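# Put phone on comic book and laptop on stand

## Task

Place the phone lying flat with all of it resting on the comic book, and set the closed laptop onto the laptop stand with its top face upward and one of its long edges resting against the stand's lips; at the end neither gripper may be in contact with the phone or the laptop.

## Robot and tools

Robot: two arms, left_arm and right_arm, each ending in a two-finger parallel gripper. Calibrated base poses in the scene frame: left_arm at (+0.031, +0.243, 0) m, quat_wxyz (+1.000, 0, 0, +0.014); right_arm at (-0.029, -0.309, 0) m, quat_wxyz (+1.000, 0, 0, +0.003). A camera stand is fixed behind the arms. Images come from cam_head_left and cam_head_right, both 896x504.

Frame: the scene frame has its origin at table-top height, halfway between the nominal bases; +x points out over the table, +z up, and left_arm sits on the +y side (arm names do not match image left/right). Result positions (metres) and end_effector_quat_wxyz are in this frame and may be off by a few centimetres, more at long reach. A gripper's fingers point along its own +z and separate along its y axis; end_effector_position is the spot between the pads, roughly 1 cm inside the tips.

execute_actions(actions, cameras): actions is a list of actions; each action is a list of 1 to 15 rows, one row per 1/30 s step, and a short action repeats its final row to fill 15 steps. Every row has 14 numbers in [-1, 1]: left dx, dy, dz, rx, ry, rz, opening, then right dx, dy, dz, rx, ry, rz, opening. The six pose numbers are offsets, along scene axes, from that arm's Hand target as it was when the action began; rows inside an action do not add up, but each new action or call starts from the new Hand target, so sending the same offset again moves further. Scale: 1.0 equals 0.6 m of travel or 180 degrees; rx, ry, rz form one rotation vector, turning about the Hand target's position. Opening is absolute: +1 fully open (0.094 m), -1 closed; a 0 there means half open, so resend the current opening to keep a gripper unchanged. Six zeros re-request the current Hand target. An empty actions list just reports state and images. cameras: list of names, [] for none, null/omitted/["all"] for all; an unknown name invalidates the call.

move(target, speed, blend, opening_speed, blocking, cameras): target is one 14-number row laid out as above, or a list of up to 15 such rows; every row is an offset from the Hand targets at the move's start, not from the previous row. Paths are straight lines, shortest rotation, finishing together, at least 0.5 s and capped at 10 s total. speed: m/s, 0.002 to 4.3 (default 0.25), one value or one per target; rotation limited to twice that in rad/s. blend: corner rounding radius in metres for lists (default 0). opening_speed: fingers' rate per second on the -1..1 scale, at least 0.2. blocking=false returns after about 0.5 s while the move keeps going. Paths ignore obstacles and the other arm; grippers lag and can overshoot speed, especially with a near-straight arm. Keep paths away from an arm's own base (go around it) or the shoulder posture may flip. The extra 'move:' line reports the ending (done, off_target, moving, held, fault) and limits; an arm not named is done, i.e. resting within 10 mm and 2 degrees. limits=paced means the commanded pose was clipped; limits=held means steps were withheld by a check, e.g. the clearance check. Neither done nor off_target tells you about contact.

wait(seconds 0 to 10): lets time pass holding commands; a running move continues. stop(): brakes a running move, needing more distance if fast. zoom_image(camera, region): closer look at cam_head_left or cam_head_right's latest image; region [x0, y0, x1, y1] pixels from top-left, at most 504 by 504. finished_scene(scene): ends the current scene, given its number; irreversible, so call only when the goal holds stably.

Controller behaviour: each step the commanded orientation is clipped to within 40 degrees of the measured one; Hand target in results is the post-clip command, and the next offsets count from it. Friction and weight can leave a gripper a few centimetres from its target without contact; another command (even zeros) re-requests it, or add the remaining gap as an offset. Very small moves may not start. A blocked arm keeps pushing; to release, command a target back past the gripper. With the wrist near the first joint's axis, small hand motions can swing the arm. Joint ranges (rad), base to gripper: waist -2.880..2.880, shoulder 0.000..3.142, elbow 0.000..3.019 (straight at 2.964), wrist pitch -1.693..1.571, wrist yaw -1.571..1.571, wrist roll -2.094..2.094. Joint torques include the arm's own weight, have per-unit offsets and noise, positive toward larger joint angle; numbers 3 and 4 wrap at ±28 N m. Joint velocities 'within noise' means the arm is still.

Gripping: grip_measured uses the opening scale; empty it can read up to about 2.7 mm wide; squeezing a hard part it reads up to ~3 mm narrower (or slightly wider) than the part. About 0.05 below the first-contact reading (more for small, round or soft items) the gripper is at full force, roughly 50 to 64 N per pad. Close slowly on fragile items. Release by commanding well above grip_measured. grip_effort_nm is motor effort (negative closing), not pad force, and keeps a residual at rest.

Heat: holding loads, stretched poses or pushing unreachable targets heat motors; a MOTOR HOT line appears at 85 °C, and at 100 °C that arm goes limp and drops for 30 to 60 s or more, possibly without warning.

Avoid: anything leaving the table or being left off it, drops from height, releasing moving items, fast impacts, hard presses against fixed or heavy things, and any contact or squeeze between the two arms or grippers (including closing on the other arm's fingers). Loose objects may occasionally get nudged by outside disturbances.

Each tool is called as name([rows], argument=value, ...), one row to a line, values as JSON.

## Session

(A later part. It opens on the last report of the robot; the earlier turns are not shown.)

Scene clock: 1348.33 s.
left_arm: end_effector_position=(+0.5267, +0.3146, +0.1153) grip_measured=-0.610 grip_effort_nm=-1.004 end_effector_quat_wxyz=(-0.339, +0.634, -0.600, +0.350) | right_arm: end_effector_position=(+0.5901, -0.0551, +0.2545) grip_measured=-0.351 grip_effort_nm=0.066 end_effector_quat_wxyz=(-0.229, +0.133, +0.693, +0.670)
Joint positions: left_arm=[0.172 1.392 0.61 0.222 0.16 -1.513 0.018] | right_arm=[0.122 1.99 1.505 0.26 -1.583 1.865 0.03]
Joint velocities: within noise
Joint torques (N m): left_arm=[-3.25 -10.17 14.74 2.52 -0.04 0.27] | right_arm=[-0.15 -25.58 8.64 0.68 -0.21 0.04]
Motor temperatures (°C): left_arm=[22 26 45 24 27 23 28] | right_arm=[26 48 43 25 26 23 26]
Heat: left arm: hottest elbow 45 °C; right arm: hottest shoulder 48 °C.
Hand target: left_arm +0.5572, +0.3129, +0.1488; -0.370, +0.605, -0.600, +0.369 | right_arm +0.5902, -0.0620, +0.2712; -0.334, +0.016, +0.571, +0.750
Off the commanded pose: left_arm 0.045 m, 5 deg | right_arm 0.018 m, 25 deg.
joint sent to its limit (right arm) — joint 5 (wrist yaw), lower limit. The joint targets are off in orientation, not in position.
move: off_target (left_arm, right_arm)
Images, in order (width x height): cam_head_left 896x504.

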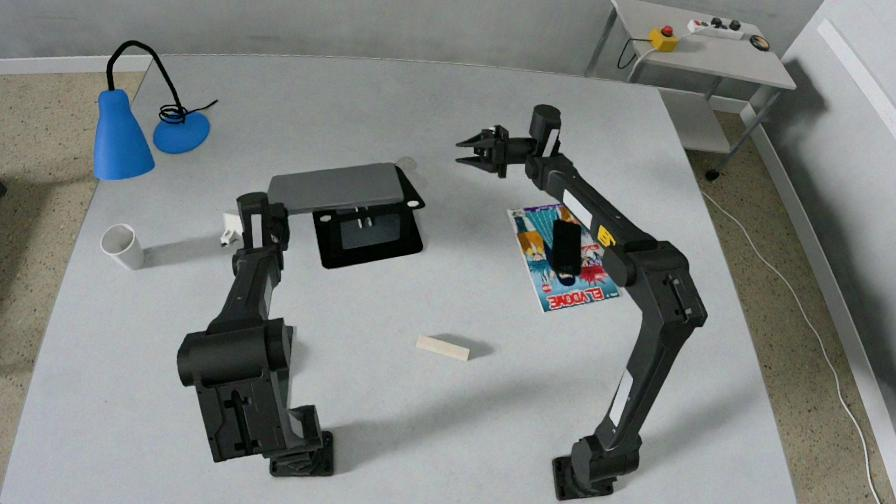

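move(target=[0,0,0,0,0,0,-1,0,0,0,0,0,0,-0.35], cameras=[])

move(target=[-0.05,0,0.1,0,0,0,-1,0,0,0,0,0,0,-0.35], speed=0.08, cameras=["cam_head_left"])

zoom_image(camera="cam_head_left", region=[225, 140, 445, 280])

Scene clock: 1352.87 s.
left_arm: end_effector_position=(+0.5267, +0.3146, +0.1153) grip_measured=-0.610 grip_effort_nm=-1.004 end_effector_quat_wxyz=(-0.339, +0.634, -0.600, +0.350) | right_arm: end_effector_position=(+0.5901, -0.0551, +0.2545) grip_measured=-0.351 grip_effort_nm=0.066 end_effector_quat_wxyz=(-0.229, +0.133, +0.693, +0.670)
Joint positions: left_arm=[0.172 1.392 0.61 0.222 0.16 -1.514 0.018] | right_arm=[0.122 1.99 1.505 0.26 -1.583 1.865 0.03]
Joint velocities: within noise
Joint torques (N m): left_arm=[-2.9 -11.75 14.65 2.58 -0.05 0.28] | right_arm=[-0.15 -25.7 8.64 0.66 -0.21 0.04]
Motor temperatures (°C): left_arm=[22 26 45 24 27 23 28] | right_arm=[26 48 43 25 26 23 26]
Heat: left arm: hottest elbow 45 °C; right arm: hottest shoulder 48 °C.
Hand target: left_arm +0.5572, +0.3129, +0.1488; -0.370, +0.606, -0.600, +0.369 | right_arm +0.5902, -0.0620, +0.2712; -0.334, +0.016, +0.571, +0.750
Off the commanded pose: left_arm 0.045 m, 5 deg | right_arm 0.018 m, 25 deg.
joint sent to its limit (right arm) — joint 5 (wrist yaw), lower limit. The joint targets are off in orientation, not in position.
move: off_target (left_arm, right_arm)
No camera images: "cameras" was empty.

Scene clock: 1354.30 s.
left_arm: end_effector_position=(+0.5008, +0.3061, +0.1371) grip_measured=-0.614 grip_effort_nm=-1.004 end_effector_quat_wxyz=(-0.313, +0.647, -0.608, +0.337) | right_arm: end_effector_position=(+0.5901, -0.0551, +0.2545) grip_measured=-0.351 grip_effort_nm=0.056 end_effector_quat_wxyz=(-0.229, +0.133, +0.693, +0.670)
Joint positions: left_arm=[0.166 1.258 0.61 0.022 0.163 -1.522 0.018] | right_arm=[0.122 1.99 1.505 0.26 -1.583 1.865 0.03]
Joint velocities: within noise
Joint torques (N m): left_arm=[-1.26 -15.21 16.46 2 0.23 0.39] | right_arm=[-0.15 -25.64 8.65 0.68 -0.21 0.04]
Motor temperatures (°C): left_arm=[22 26 45 24 27 23 28] | right_arm=[26 48 43 25 26 23 26]
Heat: left arm: hottest elbow 45 °C; right arm: hottest shoulder 48 °C.
Hand target: left_arm +0.5272, +0.3129, +0.2089; -0.370, +0.605, -0.600, +0.369 | right_arm +0.5902, -0.0620, +0.2712; -0.334, +0.016, +0.571, +0.750
Off the commanded pose: left_arm 0.077 m, 9 deg | right_arm 0.018 m, 25 deg.
joint sent to its limit (right arm) — joint 5 (wrist yaw), lower limit. The joint targets are off in orientation, not in position.
move: off_target (left_arm, right_arm)
Images, in order (width x height): cam_head_left 896x504.

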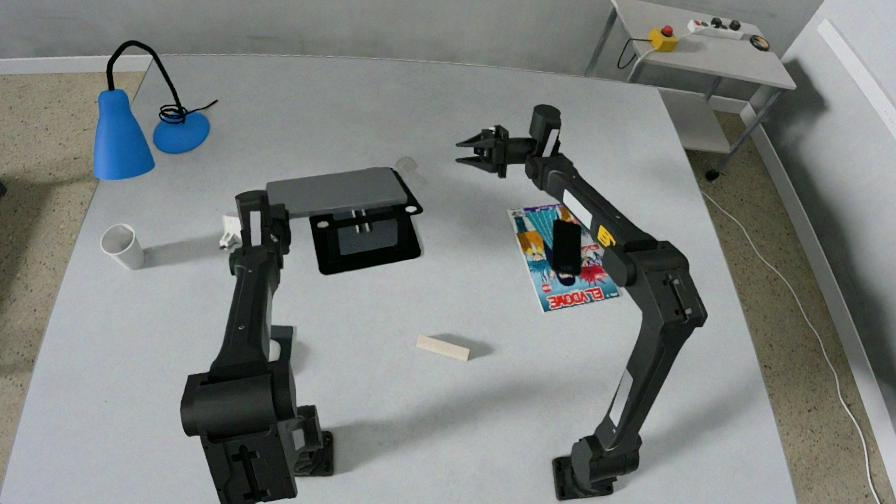

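Scaled by 2.291.

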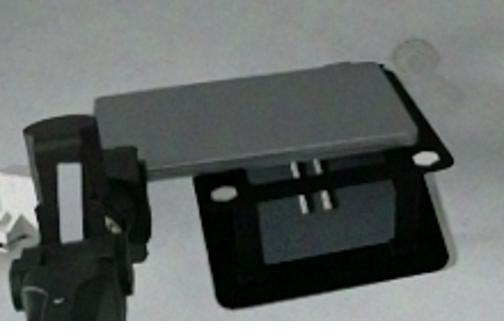

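move(target=[0.03,-0.02,0.12,0,0,0,-1,0,0,0,0,0,0,-0.35], speed=0.08, cameras=["cam_head_left"])

zoom_image(camera="cam_head_left", region=[225, 140, 445, 280])

Scene clock: 1357.53 s.
left_arm: end_effector_position=(+0.4961, +0.3002, +0.1678) grip_measured=-0.619 grip_effort_nm=-1.009 end_effector_quat_wxyz=(-0.291, +0.660, -0.620, +0.308) | right_arm: end_effector_position=(+0.5901, -0.0551, +0.2545) grip_measured=-0.351 grip_effort_nm=0.061 end_effector_quat_wxyz=(-0.229, +0.133, +0.693, +0.670)
Joint positions: left_arm=[0.143 1.187 0.696 -0.21 0.129 -1.521 0.018] | right_arm=[0.122 1.99 1.505 0.26 -1.583 1.865 0.03]
Joint velocities: within noise
Joint torques (N m): left_arm=[-1.85 -15.33 23.38 2.28 0.23 0.22] | right_arm=[-0.09 -25.58 8.65 0.64 -0.21 0.03]
Motor temperatures (°C): left_arm=[22 26 46 24 27 24 28] | right_arm=[26 48 43 25 26 23 26]
Heat: left arm: hottest elbow 46 °C; right arm: hottest shoulder 48 °C.
Hand target: left_arm +0.5451, +0.3008, +0.2807; -0.370, +0.605, -0.600, +0.369 | right_arm +0.5902, -0.0620, +0.2712; -0.334, +0.016, +0.571, +0.750
Off the commanded pose: left_arm 0.123 m, 13 deg | right_arm 0.018 m, 25 deg.
joint sent to its limit (right arm) — joint 5 (wrist yaw), lower limit. The joint targets are off in orientation, not in position.
move: off_target (left_arm, right_arm)
Images, in order (width x height): cam_head_left 896x504.

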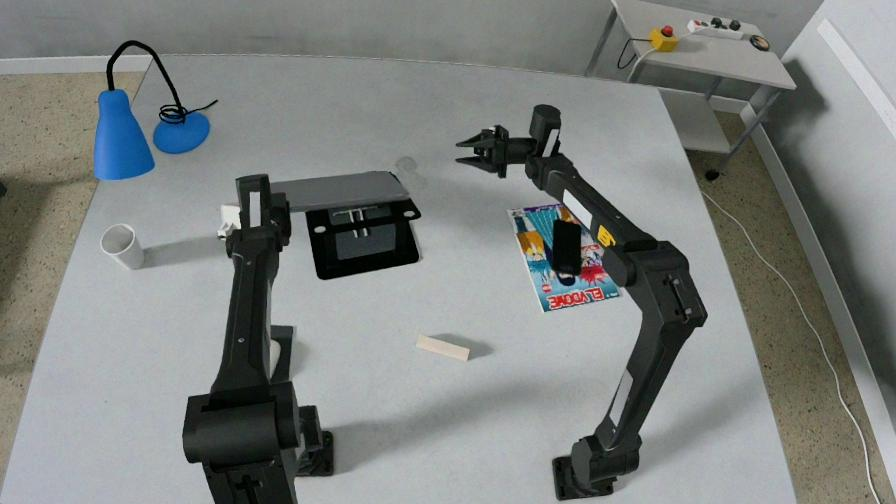

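Scaled by 2.291.

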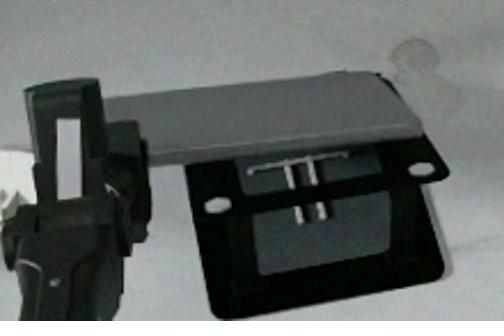

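move(target=[0.06,-0.06,0.1,0,0,0,-1,0,0,0,0,0,0,-0.35], speed=0.08, cameras=["cam_head_left"])

zoom_image(camera="cam_head_left", region=[225, 140, 445, 280])

Scene clock: 1363.57 s.
left_arm: end_effector_position=(+0.5176, +0.2750, +0.2153) grip_measured=-0.625 grip_effort_nm=-1.009 end_effector_quat_wxyz=(-0.295, +0.650, -0.640, +0.284) | right_arm: end_effector_position=(+0.5901, -0.0551, +0.2545) grip_measured=-0.351 grip_effort_nm=0.061 end_effector_quat_wxyz=(-0.229, +0.133, +0.693, +0.670)
Joint positions: left_arm=[0.053 1.185 0.846 -0.388 0.041 -1.522 0.018] | right_arm=[0.122 1.99 1.505 0.26 -1.583 1.865 0.03]
Joint velocities: within noise
Joint torques (N m): left_arm=[-2.67 -13.33 27.11 3.22 0.37 -0.24] | right_arm=[-0.15 -25.58 8.65 0.65 -0.21 0.03]
Motor temperatures (°C): left_arm=[22 26 49 24 27 24 28] | right_arm=[26 48 43 25 26 23 26]
Heat: left arm: hottest elbow 49 °C; right arm: hottest shoulder 48 °C.
Hand target: left_arm +0.5812, +0.2648, +0.3408; -0.370, +0.605, -0.600, +0.369 | right_arm +0.5902, -0.0620, +0.2712; -0.334, +0.016, +0.571, +0.750
Off the commanded pose: left_arm 0.141 m, 15 deg | right_arm 0.018 m, 25 deg.
joint sent to its limit (right arm) — joint 5 (wrist yaw), lower limit. The joint targets are off in orientation, not in position.
move: off_target (left_arm, right_arm)
Images, in order (width x height): cam_head_left 896x504.

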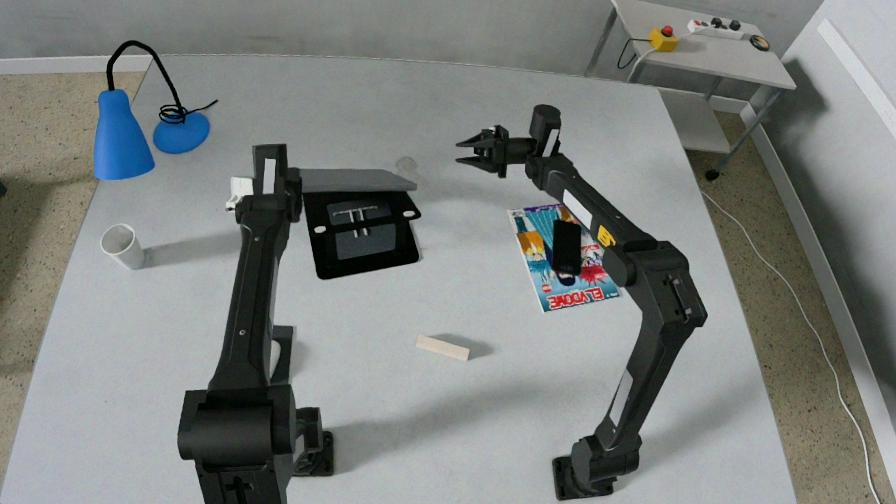

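Scaled by 2.291.

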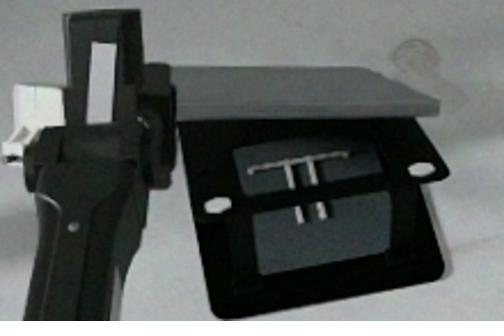

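move(target=[0.03,-0.02,0.0,-0.04,0,0.085,-1,0,0,0,0,0,0,-0.35], speed=0.1, cameras=["cam_head_left","cam_head_right"])

zoom_image(camera="cam_head_left", region=[225, 140, 445, 280])

zoom_image(camera="cam_head_right", region=[225, 140, 445, 280])

Scene clock: 1370.03 s.
left_arm: end_effector_position=(+0.5263, +0.2542, +0.2103) grip_measured=-0.626 grip_effort_nm=-1.009 end_effector_quat_wxyz=(-0.310, +0.718, -0.572, +0.246) | right_arm: end_effector_position=(+0.5901, -0.0551, +0.2545) grip_measured=-0.351 grip_effort_nm=0.066 end_effector_quat_wxyz=(-0.229, +0.133, +0.693, +0.670)
Joint positions: left_arm=[-0.073 1.232 0.888 -0.431 -0.197 -1.758 0.018] | right_arm=[0.122 1.99 1.505 0.26 -1.583 1.865 0.03]
Joint velocities: within noise
Joint torques (N m): left_arm=[-1.67 -13.51 27.82 3.71 -0.84 -0.73] | right_arm=[-0.21 -25.64 8.62 0.66 -0.21 0.03]
Motor temperatures (°C): left_arm=[22 26 54 24 27 24 29] | right_arm=[26 48 43 25 26 23 26]
Heat: left arm: hottest elbow 54 °C; right arm: hottest shoulder 48 °C.
Hand target: left_arm +0.5992, +0.2529, +0.3407; -0.377, +0.702, -0.490, +0.353 | right_arm +0.5902, -0.0620, +0.2712; -0.334, +0.016, +0.571, +0.750
Off the commanded pose: left_arm 0.149 m, 17 deg | right_arm 0.018 m, 25 deg.
joint sent to its limit (right arm) — joint 5 (wrist yaw), lower limit. The joint targets are off in orientation, not in position.
move: off_target (left_arm, right_arm)

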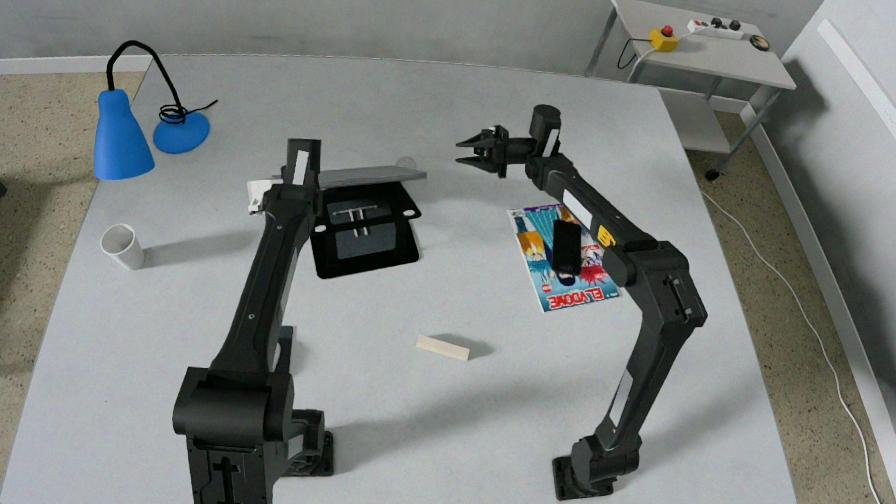

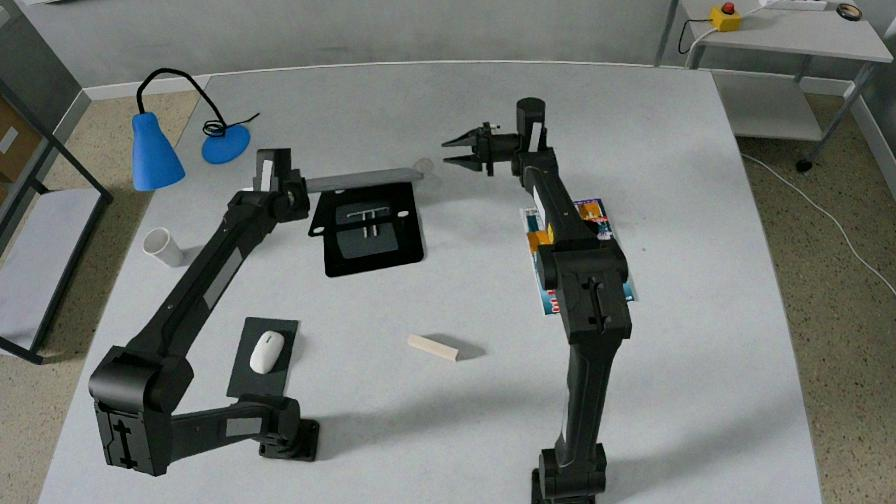

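Scaled by 2.291.

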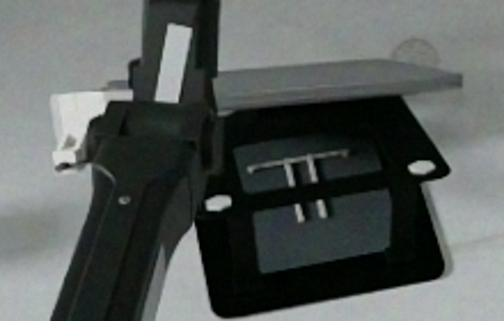

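Scaled by 2.291.

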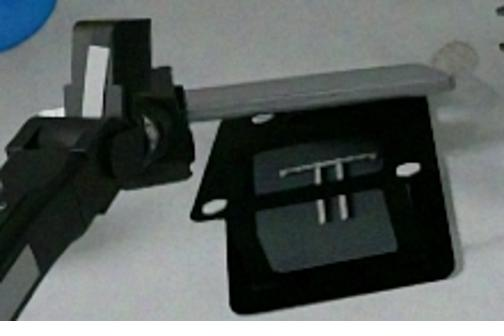

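move(target=[0.03,0.02,0.04,0,-0.09,0,-1,0,0,0,0,0,0,-0.35], speed=0.1, cameras=["cam_head_left","cam_head_right"])

zoom_image(camera="cam_head_left", region=[225, 140, 445, 280])

zoom_image(camera="cam_head_right", region=[225, 140, 445, 280])

Scene clock: 1377.90 s.
left_arm: end_effector_position=(+0.5779, +0.2597, +0.2222) grip_measured=-0.615 grip_effort_nm=-1.009 end_effector_quat_wxyz=(-0.369, +0.687, -0.541, +0.314) | right_arm: end_effector_position=(+0.5901, -0.0551, +0.2545) grip_measured=-0.351 grip_effort_nm=0.061 end_effector_quat_wxyz=(-0.229, +0.133, +0.693, +0.670)
Joint positions: left_arm=[-0.058 1.319 0.888 -0.14 -0.194 -1.731 0.018] | right_arm=[0.122 1.99 1.505 0.26 -1.583 1.865 0.03]
Joint velocities: within noise
Joint torques (N m): left_arm=[-0.56 -20.89 19.14 7.49 0.07 -0.74] | right_arm=[-0.09 -25.58 8.65 0.66 -0.2 0.03]
Motor temperatures (°C): left_arm=[22 26 56 24 27 24 29] | right_arm=[26 48 43 25 26 23 26]
Heat: left arm: hottest elbow 56 °C; right arm: hottest shoulder 48 °C.
Hand target: left_arm +0.6171, +0.2648, +0.3647; -0.442, +0.645, -0.432, +0.449 | right_arm +0.5902, -0.0620, +0.2712; -0.334, +0.016, +0.571, +0.750
Off the commanded pose: left_arm 0.148 m, 22 deg | right_arm 0.018 m, 25 deg.
joint sent to its limit (right arm) — joint 5 (wrist yaw), lower limit. The joint targets are off in orientation, not in position.
move: off_target (left_arm, right_arm)

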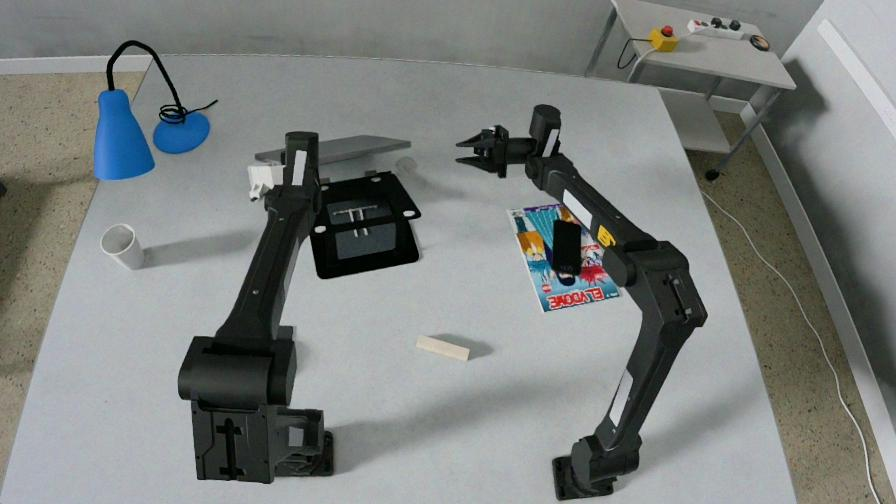

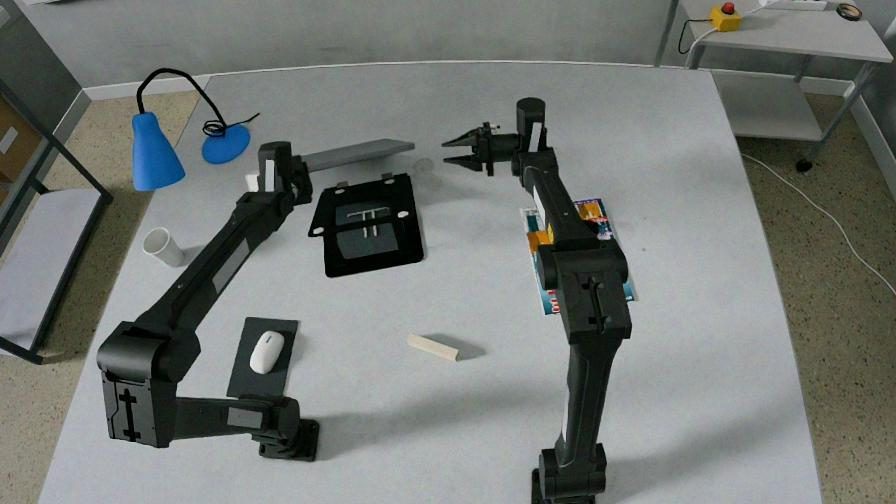

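Scaled by 2.291.

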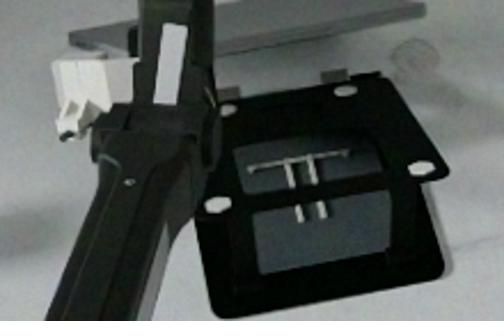

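Scaled by 2.291.

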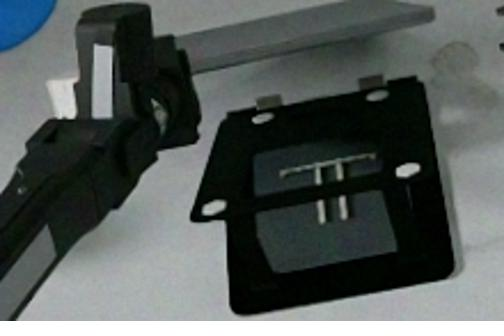

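move(target=[-0.14,-0.01,-0.0,0,0,0,-1,0,0,0,0,0,0,-0.35], speed=0.1, cameras=["cam_head_left","cam_head_right"])

zoom_image(camera="cam_head_left", region=[245, 120, 445, 240])

zoom_image(camera="cam_head_right", region=[245, 120, 445, 240])

Scene clock: 1386.07 s.
left_arm: end_effector_position=(+0.5139, +0.2641, +0.2278) grip_measured=-0.614 grip_effort_nm=-1.013 end_effector_quat_wxyz=(-0.382, +0.684, -0.531, +0.324) | right_arm: end_effector_position=(+0.5901, -0.0551, +0.2545) grip_measured=-0.351 grip_effort_nm=0.066 end_effector_quat_wxyz=(-0.229, +0.133, +0.693, +0.670)
Joint positions: left_arm=[-0.056 1.127 0.725 -0.133 -0.204 -1.733 0.018] | right_arm=[0.122 1.99 1.505 0.26 -1.583 1.865 0.03]
Joint velocities: within noise
Joint torques (N m): left_arm=[-1.55 -19.66 18.89 5.53 -0.08 -0.83] | right_arm=[-0.15 -25.64 8.65 0.68 -0.21 0.03]
Motor temperatures (°C): left_arm=[22 26 56 25 27 24 29] | right_arm=[26 48 43 25 26 23 26]
Heat: left arm: hottest elbow 56 °C; right arm: hottest shoulder 48 °C.
Hand target: left_arm +0.5332, +0.2588, +0.3647; -0.442, +0.645, -0.432, +0.449 | right_arm +0.5902, -0.0620, +0.2712; -0.334, +0.016, +0.571, +0.750
Off the commanded pose: left_arm 0.138 m, 20 deg | right_arm 0.018 m, 25 deg.
joint sent to its limit (right arm) — joint 5 (wrist yaw), lower limit. The joint targets are off in orientation, not in position.
move: off_target (left_arm, right_arm)

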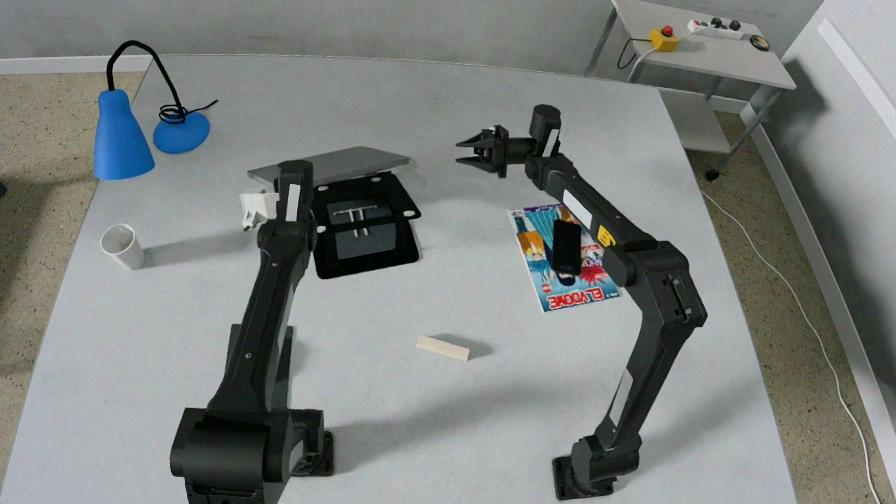

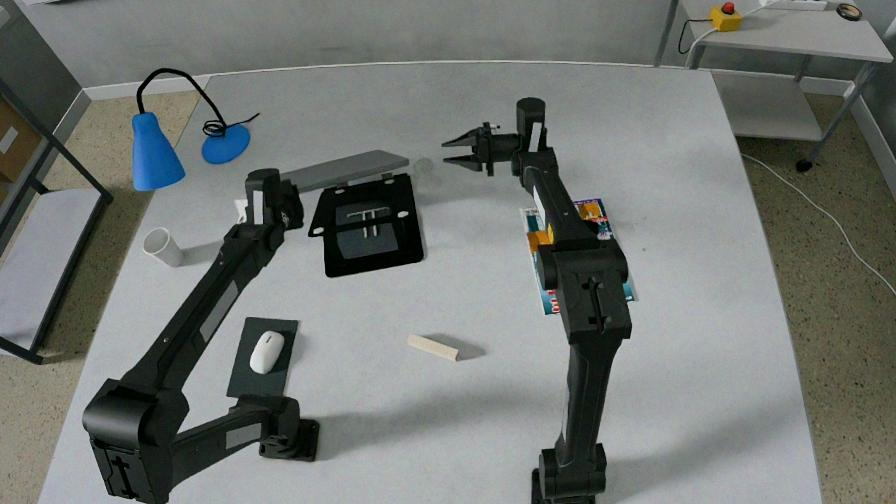

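Scaled by 2.520.

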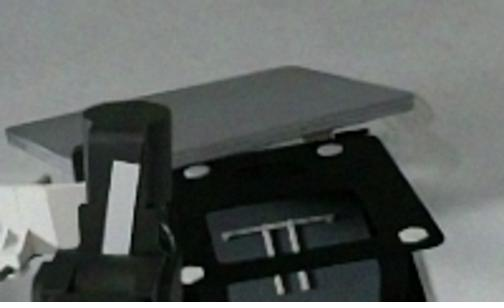

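Scaled by 2.520.

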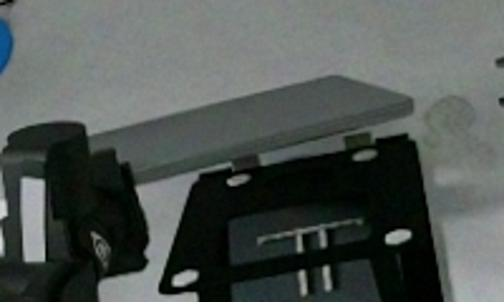

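move(target=[0,0.05,0.0,-0.0845,-0.015,-0.168,-1,0,0,0,0,0,0,-0.35], speed=0.15, cameras=["cam_head_left","cam_head_right"])

zoom_image(camera="cam_head_left", region=[245, 120, 445, 240])

zoom_image(camera="cam_head_right", region=[245, 120, 445, 240])

Scene clock: 1424.13 s.
left_arm: end_effector_position=(+0.4953, +0.2780, +0.2367) grip_measured=-0.590 grip_effort_nm=-1.004 end_effector_quat_wxyz=(-0.127, +0.658, -0.506, +0.543) | right_arm: end_effector_position=(+0.5901, -0.0551, +0.2545) grip_measured=-0.351 grip_effort_nm=0.061 end_effector_quat_wxyz=(-0.229, +0.133, +0.693, +0.670)
Joint positions: left_arm=[0.282 1.136 0.692 -0.061 0.671 -1.926 0.019] | right_arm=[0.122 1.99 1.505 0.26 -1.583 1.865 0.03]
Joint velocities: within noise
Joint torques (N m): left_arm=[-0.91 -15.03 22.23 6.05 1.1 0.21] | right_arm=[-0.15 -25.64 8.62 0.66 -0.21 0.03]
Motor temperatures (°C): left_arm=[22 28 57 25 27 24 29] | right_arm=[26 48 43 25 25 23 26]
Heat: left arm: hottest elbow 57 °C; right arm: hottest shoulder 48 °C.
Hand target: left_arm +0.5332, +0.2888, +0.3646; -0.232, +0.552, -0.512, +0.616 | right_arm +0.5902, -0.0620, +0.2712; -0.334, +0.016, +0.571, +0.750
Off the commanded pose: left_arm 0.134 m, 19 deg | right_arm 0.018 m, 25 deg.
joint sent to its limit (right arm) — joint 5 (wrist yaw), lower limit. The joint targets are off in orientation, not in position.
move: off_target (left_arm, right_arm)

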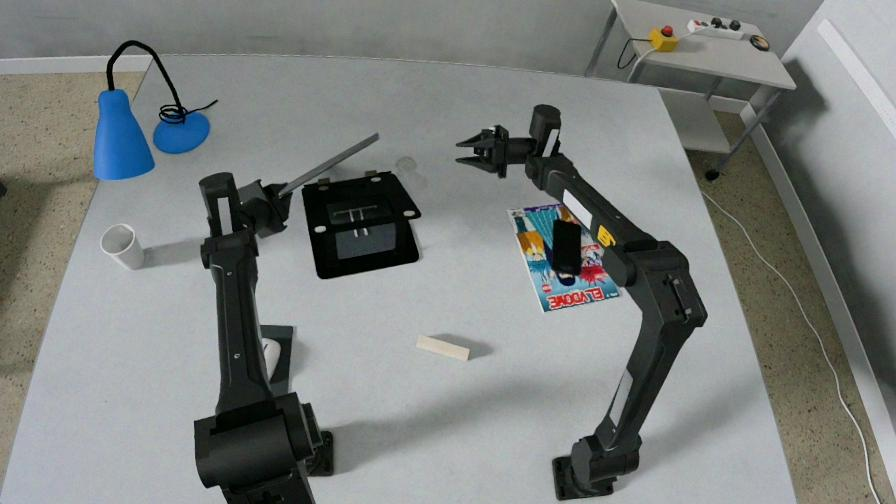

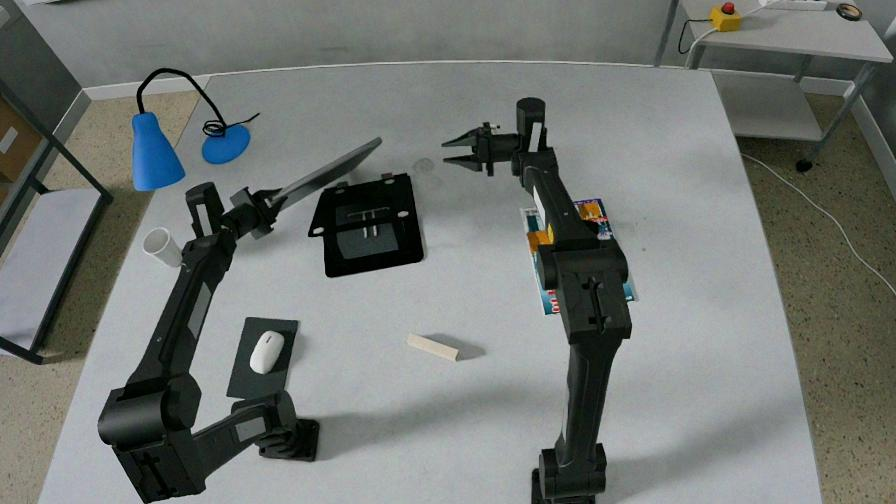

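Scaled by 2.520.

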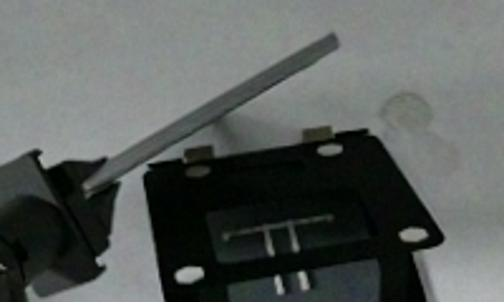

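Scaled by 2.520.

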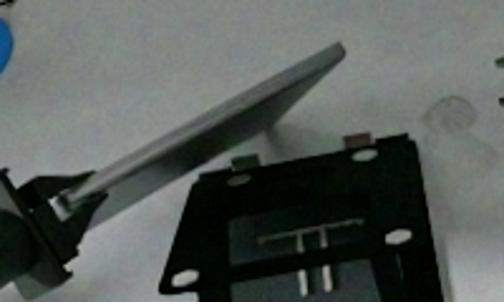

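move(target=[0.0,-0.03,0.0,0.0845,0.015,0.168,-1,0,0,0,0,0,0,-0.35], speed=0.15, cameras=["cam_head_left","cam_head_right"])

zoom_image(camera="cam_head_left", region=[245, 120, 445, 240])

zoom_image(camera="cam_head_right", region=[245, 120, 445, 240])

Scene clock: 1435.13 s.
left_arm: end_effector_position=(+0.5033, +0.2724, +0.2366) grip_measured=-0.590 grip_effort_nm=-1.009 end_effector_quat_wxyz=(-0.369, +0.711, -0.477, +0.363) | right_arm: end_effector_position=(+0.5901, -0.0551, +0.2545) grip_measured=-0.351 grip_effort_nm=0.061 end_effector_quat_wxyz=(-0.229, +0.133, +0.693, +0.670)
Joint positions: left_arm=[-0.031 1.078 0.692 -0.107 -0.181 -1.854 0.019] | right_arm=[0.122 1.99 1.505 0.26 -1.583 1.865 0.03]
Joint velocities: within noise
Joint torques (N m): left_arm=[-2.37 -15.21 21.63 4.66 -0.9 0.41] | right_arm=[-0.15 -25.64 8.64 0.65 -0.21 0.03]
Motor temperatures (°C): left_arm=[22 28 56 25 28 24 29] | right_arm=[26 48 43 25 25 23 26]
Heat: left arm: hottest elbow 56 °C; right arm: hottest shoulder 48 °C.
Hand target: left_arm +0.5331, +0.2709, +0.3647; -0.442, +0.645, -0.432, +0.449 | right_arm +0.5902, -0.0620, +0.2712; -0.334, +0.016, +0.571, +0.750
Off the commanded pose: left_arm 0.131 m, 16 deg | right_arm 0.018 m, 25 deg.
joint sent to its limit (right arm) — joint 5 (wrist yaw), lower limit. The joint targets are off in orientation, not in position.
move: off_target (left_arm, right_arm)

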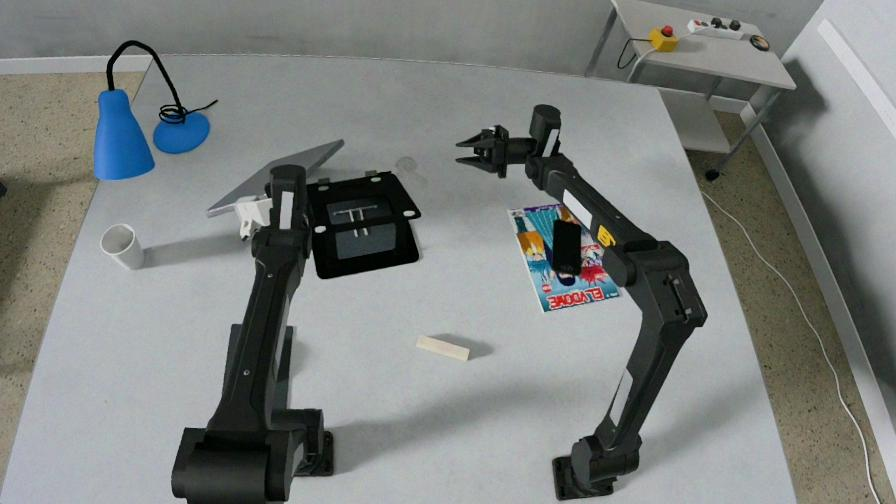

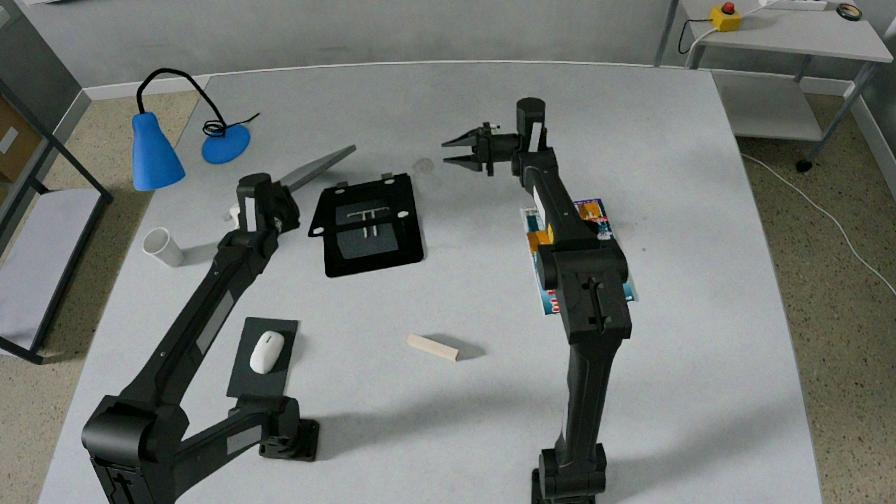

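Scaled by 2.520.

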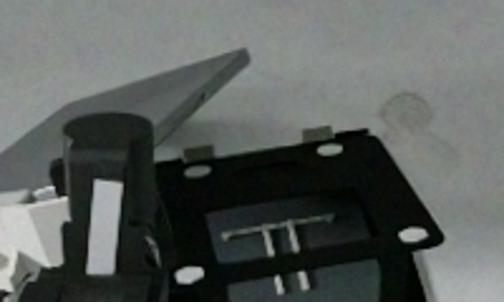

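Scaled by 2.520.

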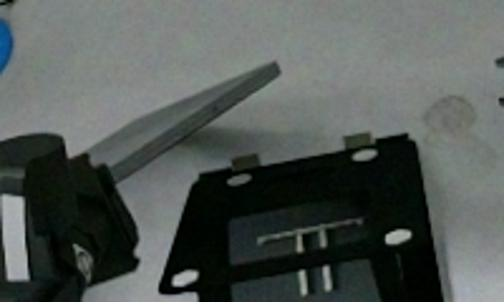

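move(target=[-0.03,0.0,0.05,0.0925,-0.138,0,-1,0,0,0,0,0,0,-0.35], speed=0.15, cameras=["cam_head_left","cam_head_right"])

zoom_image(camera="cam_head_left", region=[205, 120, 445, 260])

zoom_image(camera="cam_head_right", region=[205, 120, 445, 260])

Scene clock: 1450.10 s.
left_arm: end_effector_position=(+0.5051, +0.2699, +0.2514) grip_measured=-0.573 grip_effort_nm=-1.004 end_effector_quat_wxyz=(+0.522, -0.563, +0.480, -0.425) | right_arm: end_effector_position=(+0.5901, -0.0551, +0.2545) grip_measured=-0.351 grip_effort_nm=0.061 end_effector_quat_wxyz=(-0.229, +0.133, +0.693, +0.670)
Joint positions: left_arm=[-0.04 1.135 0.497 0.543 -0.192 -1.566 0.02] | right_arm=[0.122 1.99 1.505 0.26 -1.583 1.865 0.03]
Joint velocities: within noise
Joint torques (N m): left_arm=[-0.97 -15.56 17.87 8.61 -0.07 0.57] | right_arm=[-0.15 -25.64 8.64 0.64 -0.21 0.04]
Motor temperatures (°C): left_arm=[22 28 56 25 28 24 29] | right_arm=[26 48 43 25 25 23 26]
Heat: left arm: hottest elbow 56 °C; right arm: hottest shoulder 48 °C.
Hand target: left_arm +0.5151, +0.2708, +0.3948; +0.613, -0.464, +0.387, -0.510 | right_arm +0.5902, -0.0620, +0.2712; -0.334, +0.016, +0.571, +0.750
Off the commanded pose: left_arm 0.144 m, 21 deg | right_arm 0.018 m, 25 deg.
joint sent to its limit (right arm) — joint 5 (wrist yaw), lower limit. The joint targets are off in orientation, not in position.
move: off_target (left_arm, right_arm)

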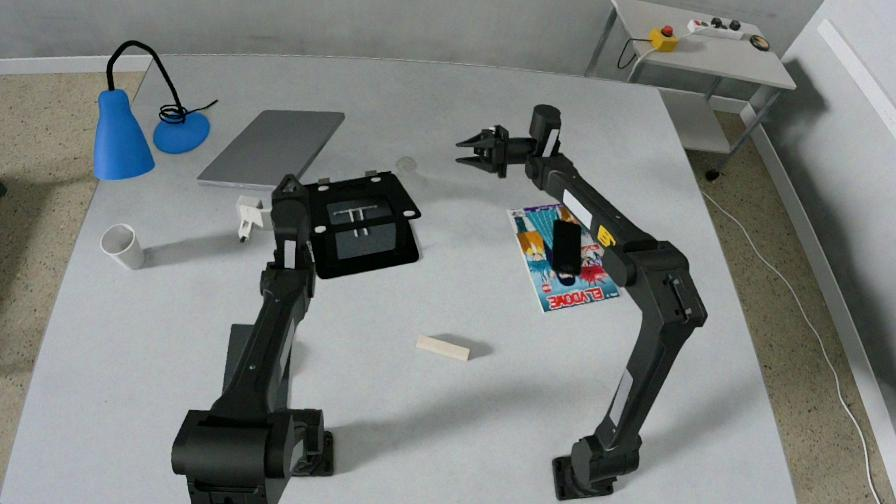

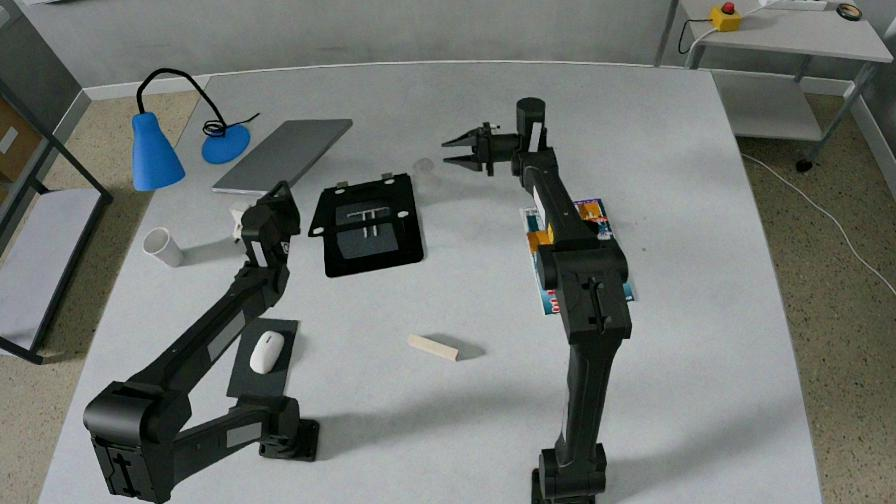

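Scaled by 2.100.

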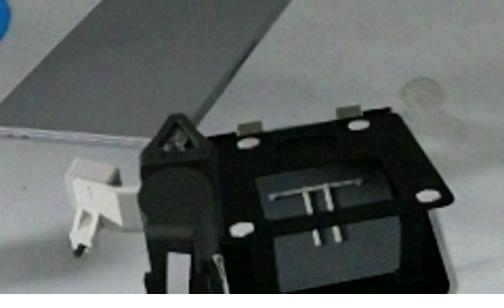

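Scaled by 2.100.

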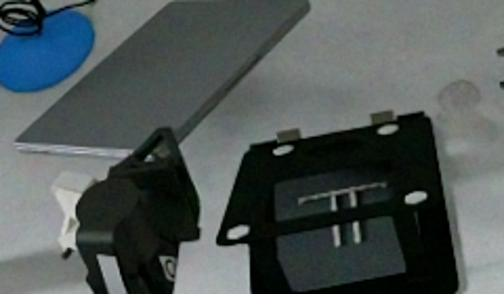

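move(target=[0,0.0,0.05,0.09,-0.067,0,-1,0,0,0,0,0,0,-0.35], speed=0.15, cameras=["cam_head_left","cam_head_right"])

zoom_image(camera="cam_head_left", region=[165, 90, 445, 260])

zoom_image(camera="cam_head_right", region=[165, 90, 445, 260])

Scene clock: 1467.57 s.
left_arm: end_effector_position=(+0.5084, +0.2632, +0.2619) grip_measured=-0.567 grip_effort_nm=-1.009 end_effector_quat_wxyz=(+0.600, -0.430, +0.513, -0.438) | right_arm: end_effector_position=(+0.5901, -0.0551, +0.2545) grip_measured=-0.351 grip_effort_nm=0.061 end_effector_quat_wxyz=(-0.229, +0.133, +0.693, +0.670)
Joint positions: left_arm=[0.001 1.248 0.445 0.908 -0.038 -1.324 0.02] | right_arm=[0.122 1.99 1.505 0.26 -1.583 1.865 0.03]
Joint velocities: within noise
Joint torques (N m): left_arm=[-0.38 -16.09 19.56 8.91 0.06 0.53] | right_arm=[-0.15 -25.64 8.64 0.66 -0.21 0.03]
Motor temperatures (°C): left_arm=[22 29 55 27 27 24 30] | right_arm=[26 49 43 25 25 23 26]
Heat: left arm: hottest elbow 55 °C; right arm: hottest shoulder 49 °C.
Hand target: left_arm +0.5151, +0.2709, +0.4247; +0.709, -0.317, +0.389, -0.496 | right_arm +0.5902, -0.0620, +0.2712; -0.334, +0.016, +0.571, +0.750
Off the commanded pose: left_arm 0.163 m, 24 deg | right_arm 0.018 m, 25 deg.
joint sent to its limit (right arm) — joint 5 (wrist yaw), lower limit. The joint targets are off in orientation, not in position.
move: off_target (left_arm, right_arm)

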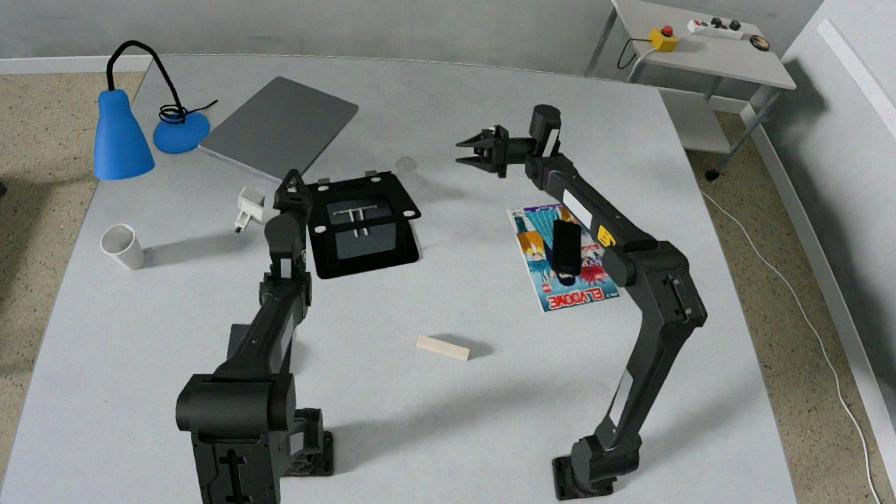

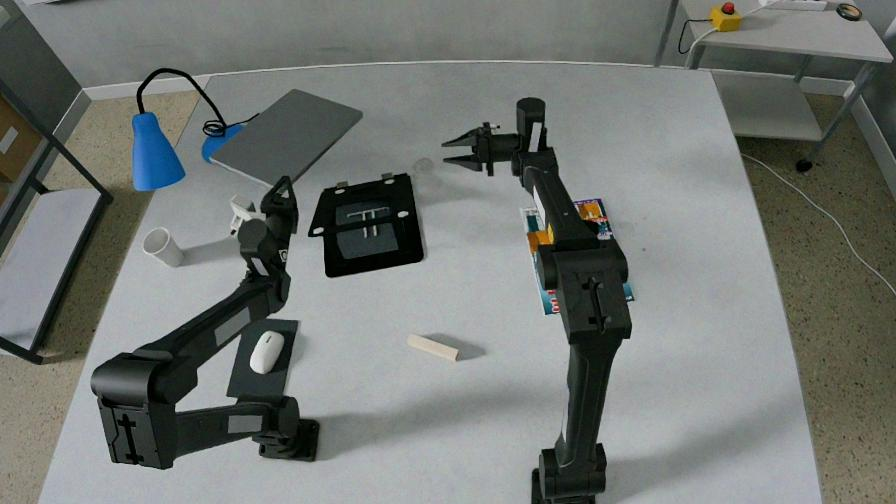

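Scaled by 1.800.

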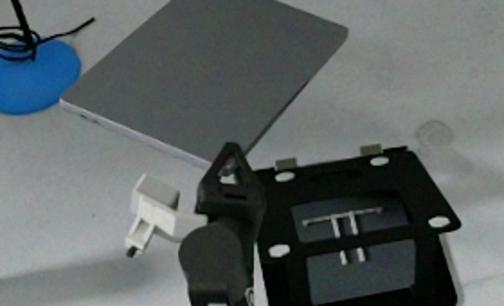

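Scaled by 1.800.

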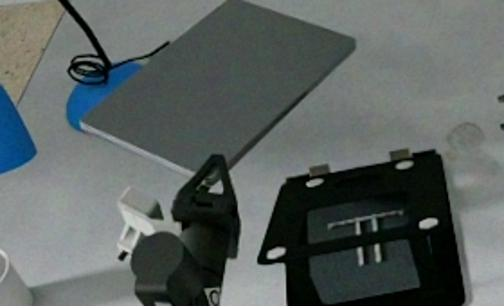

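move(target=[-0.04,0.1,0.03,0,0,-0.136,-1,0,0,0,0,0,0,-0.35], speed=0.12, cameras=["cam_head_left","cam_head_right"])

zoom_image(camera="cam_head_left", region=[165, 90, 445, 260])

Scene clock: 1476.07 s.
left_arm: end_effector_position=(+0.4742, +0.3153, +0.2821) grip_measured=-0.562 grip_effort_nm=-1.009 end_effector_quat_wxyz=(-0.454, +0.395, -0.499, +0.624) | right_arm: end_effector_position=(+0.5901, -0.0551, +0.2544) grip_measured=-0.351 grip_effort_nm=0.066 end_effector_quat_wxyz=(-0.229, +0.134, +0.693, +0.670)
Joint positions: left_arm=[0.374 1.264 0.438 1.07 0.66 -1.762 0.021] | right_arm=[0.122 1.99 1.505 0.258 -1.583 1.864 0.03]
Joint velocities: within noise
Joint torques (N m): left_arm=[-1.14 -15.74 23.95 7.62 -0.7 0.34] | right_arm=[-0.09 -25.76 8.65 0.66 -0.21 0.03]
Motor temperatures (°C): left_arm=[22 28 57 27 27 24 30] | right_arm=[26 49 43 25 25 23 26]
Heat: left arm: hottest elbow 57 °C; right arm: hottest shoulder 49 °C.
Hand target: left_arm +0.4911, +0.3309, +0.4428; -0.588, +0.227, -0.447, +0.635 | right_arm +0.5902, -0.0620, +0.2712; -0.334, +0.016, +0.571, +0.750
Off the commanded pose: left_arm 0.162 m, 25 deg | right_arm 0.018 m, 25 deg.
joint sent to its limit (right arm) — joint 5 (wrist yaw), lower limit. The joint targets are off in orientation, not in position.
move: off_target (left_arm, right_arm)

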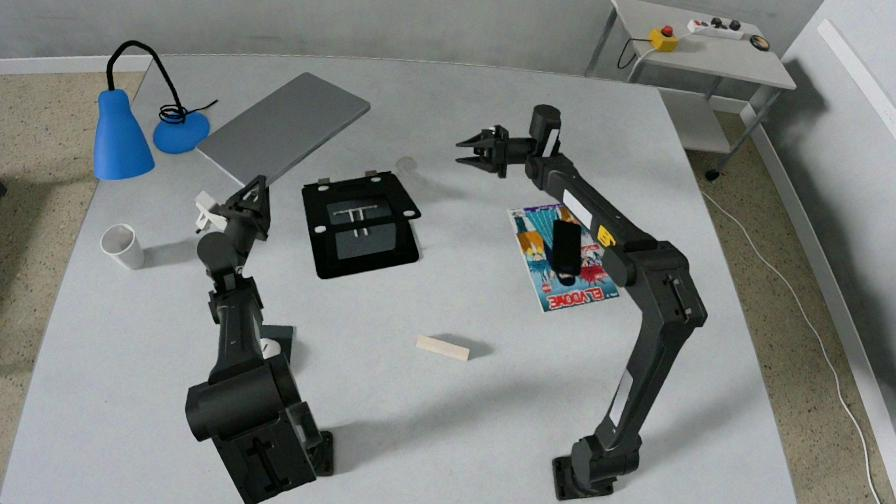

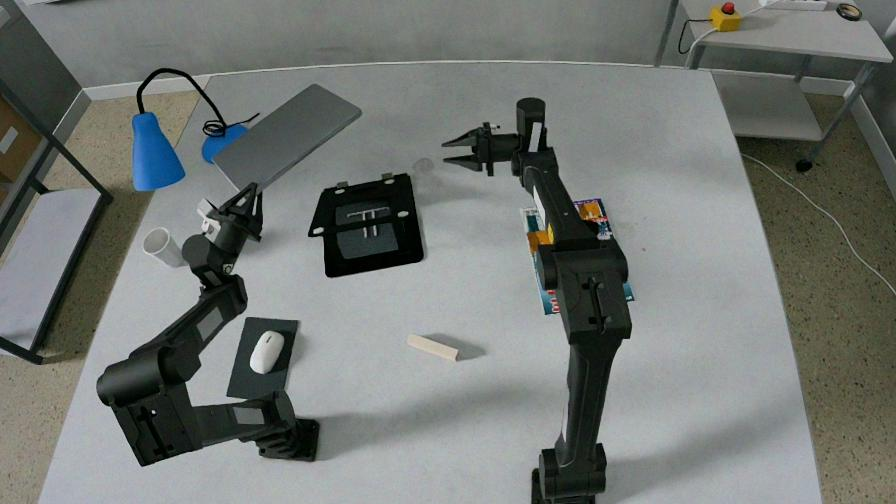

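Scaled by 1.800.

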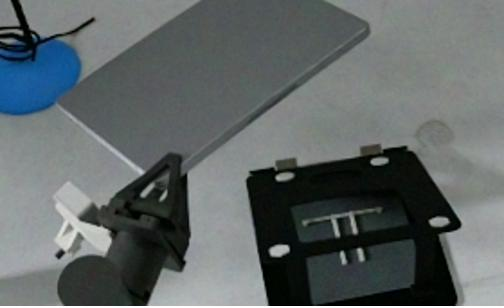

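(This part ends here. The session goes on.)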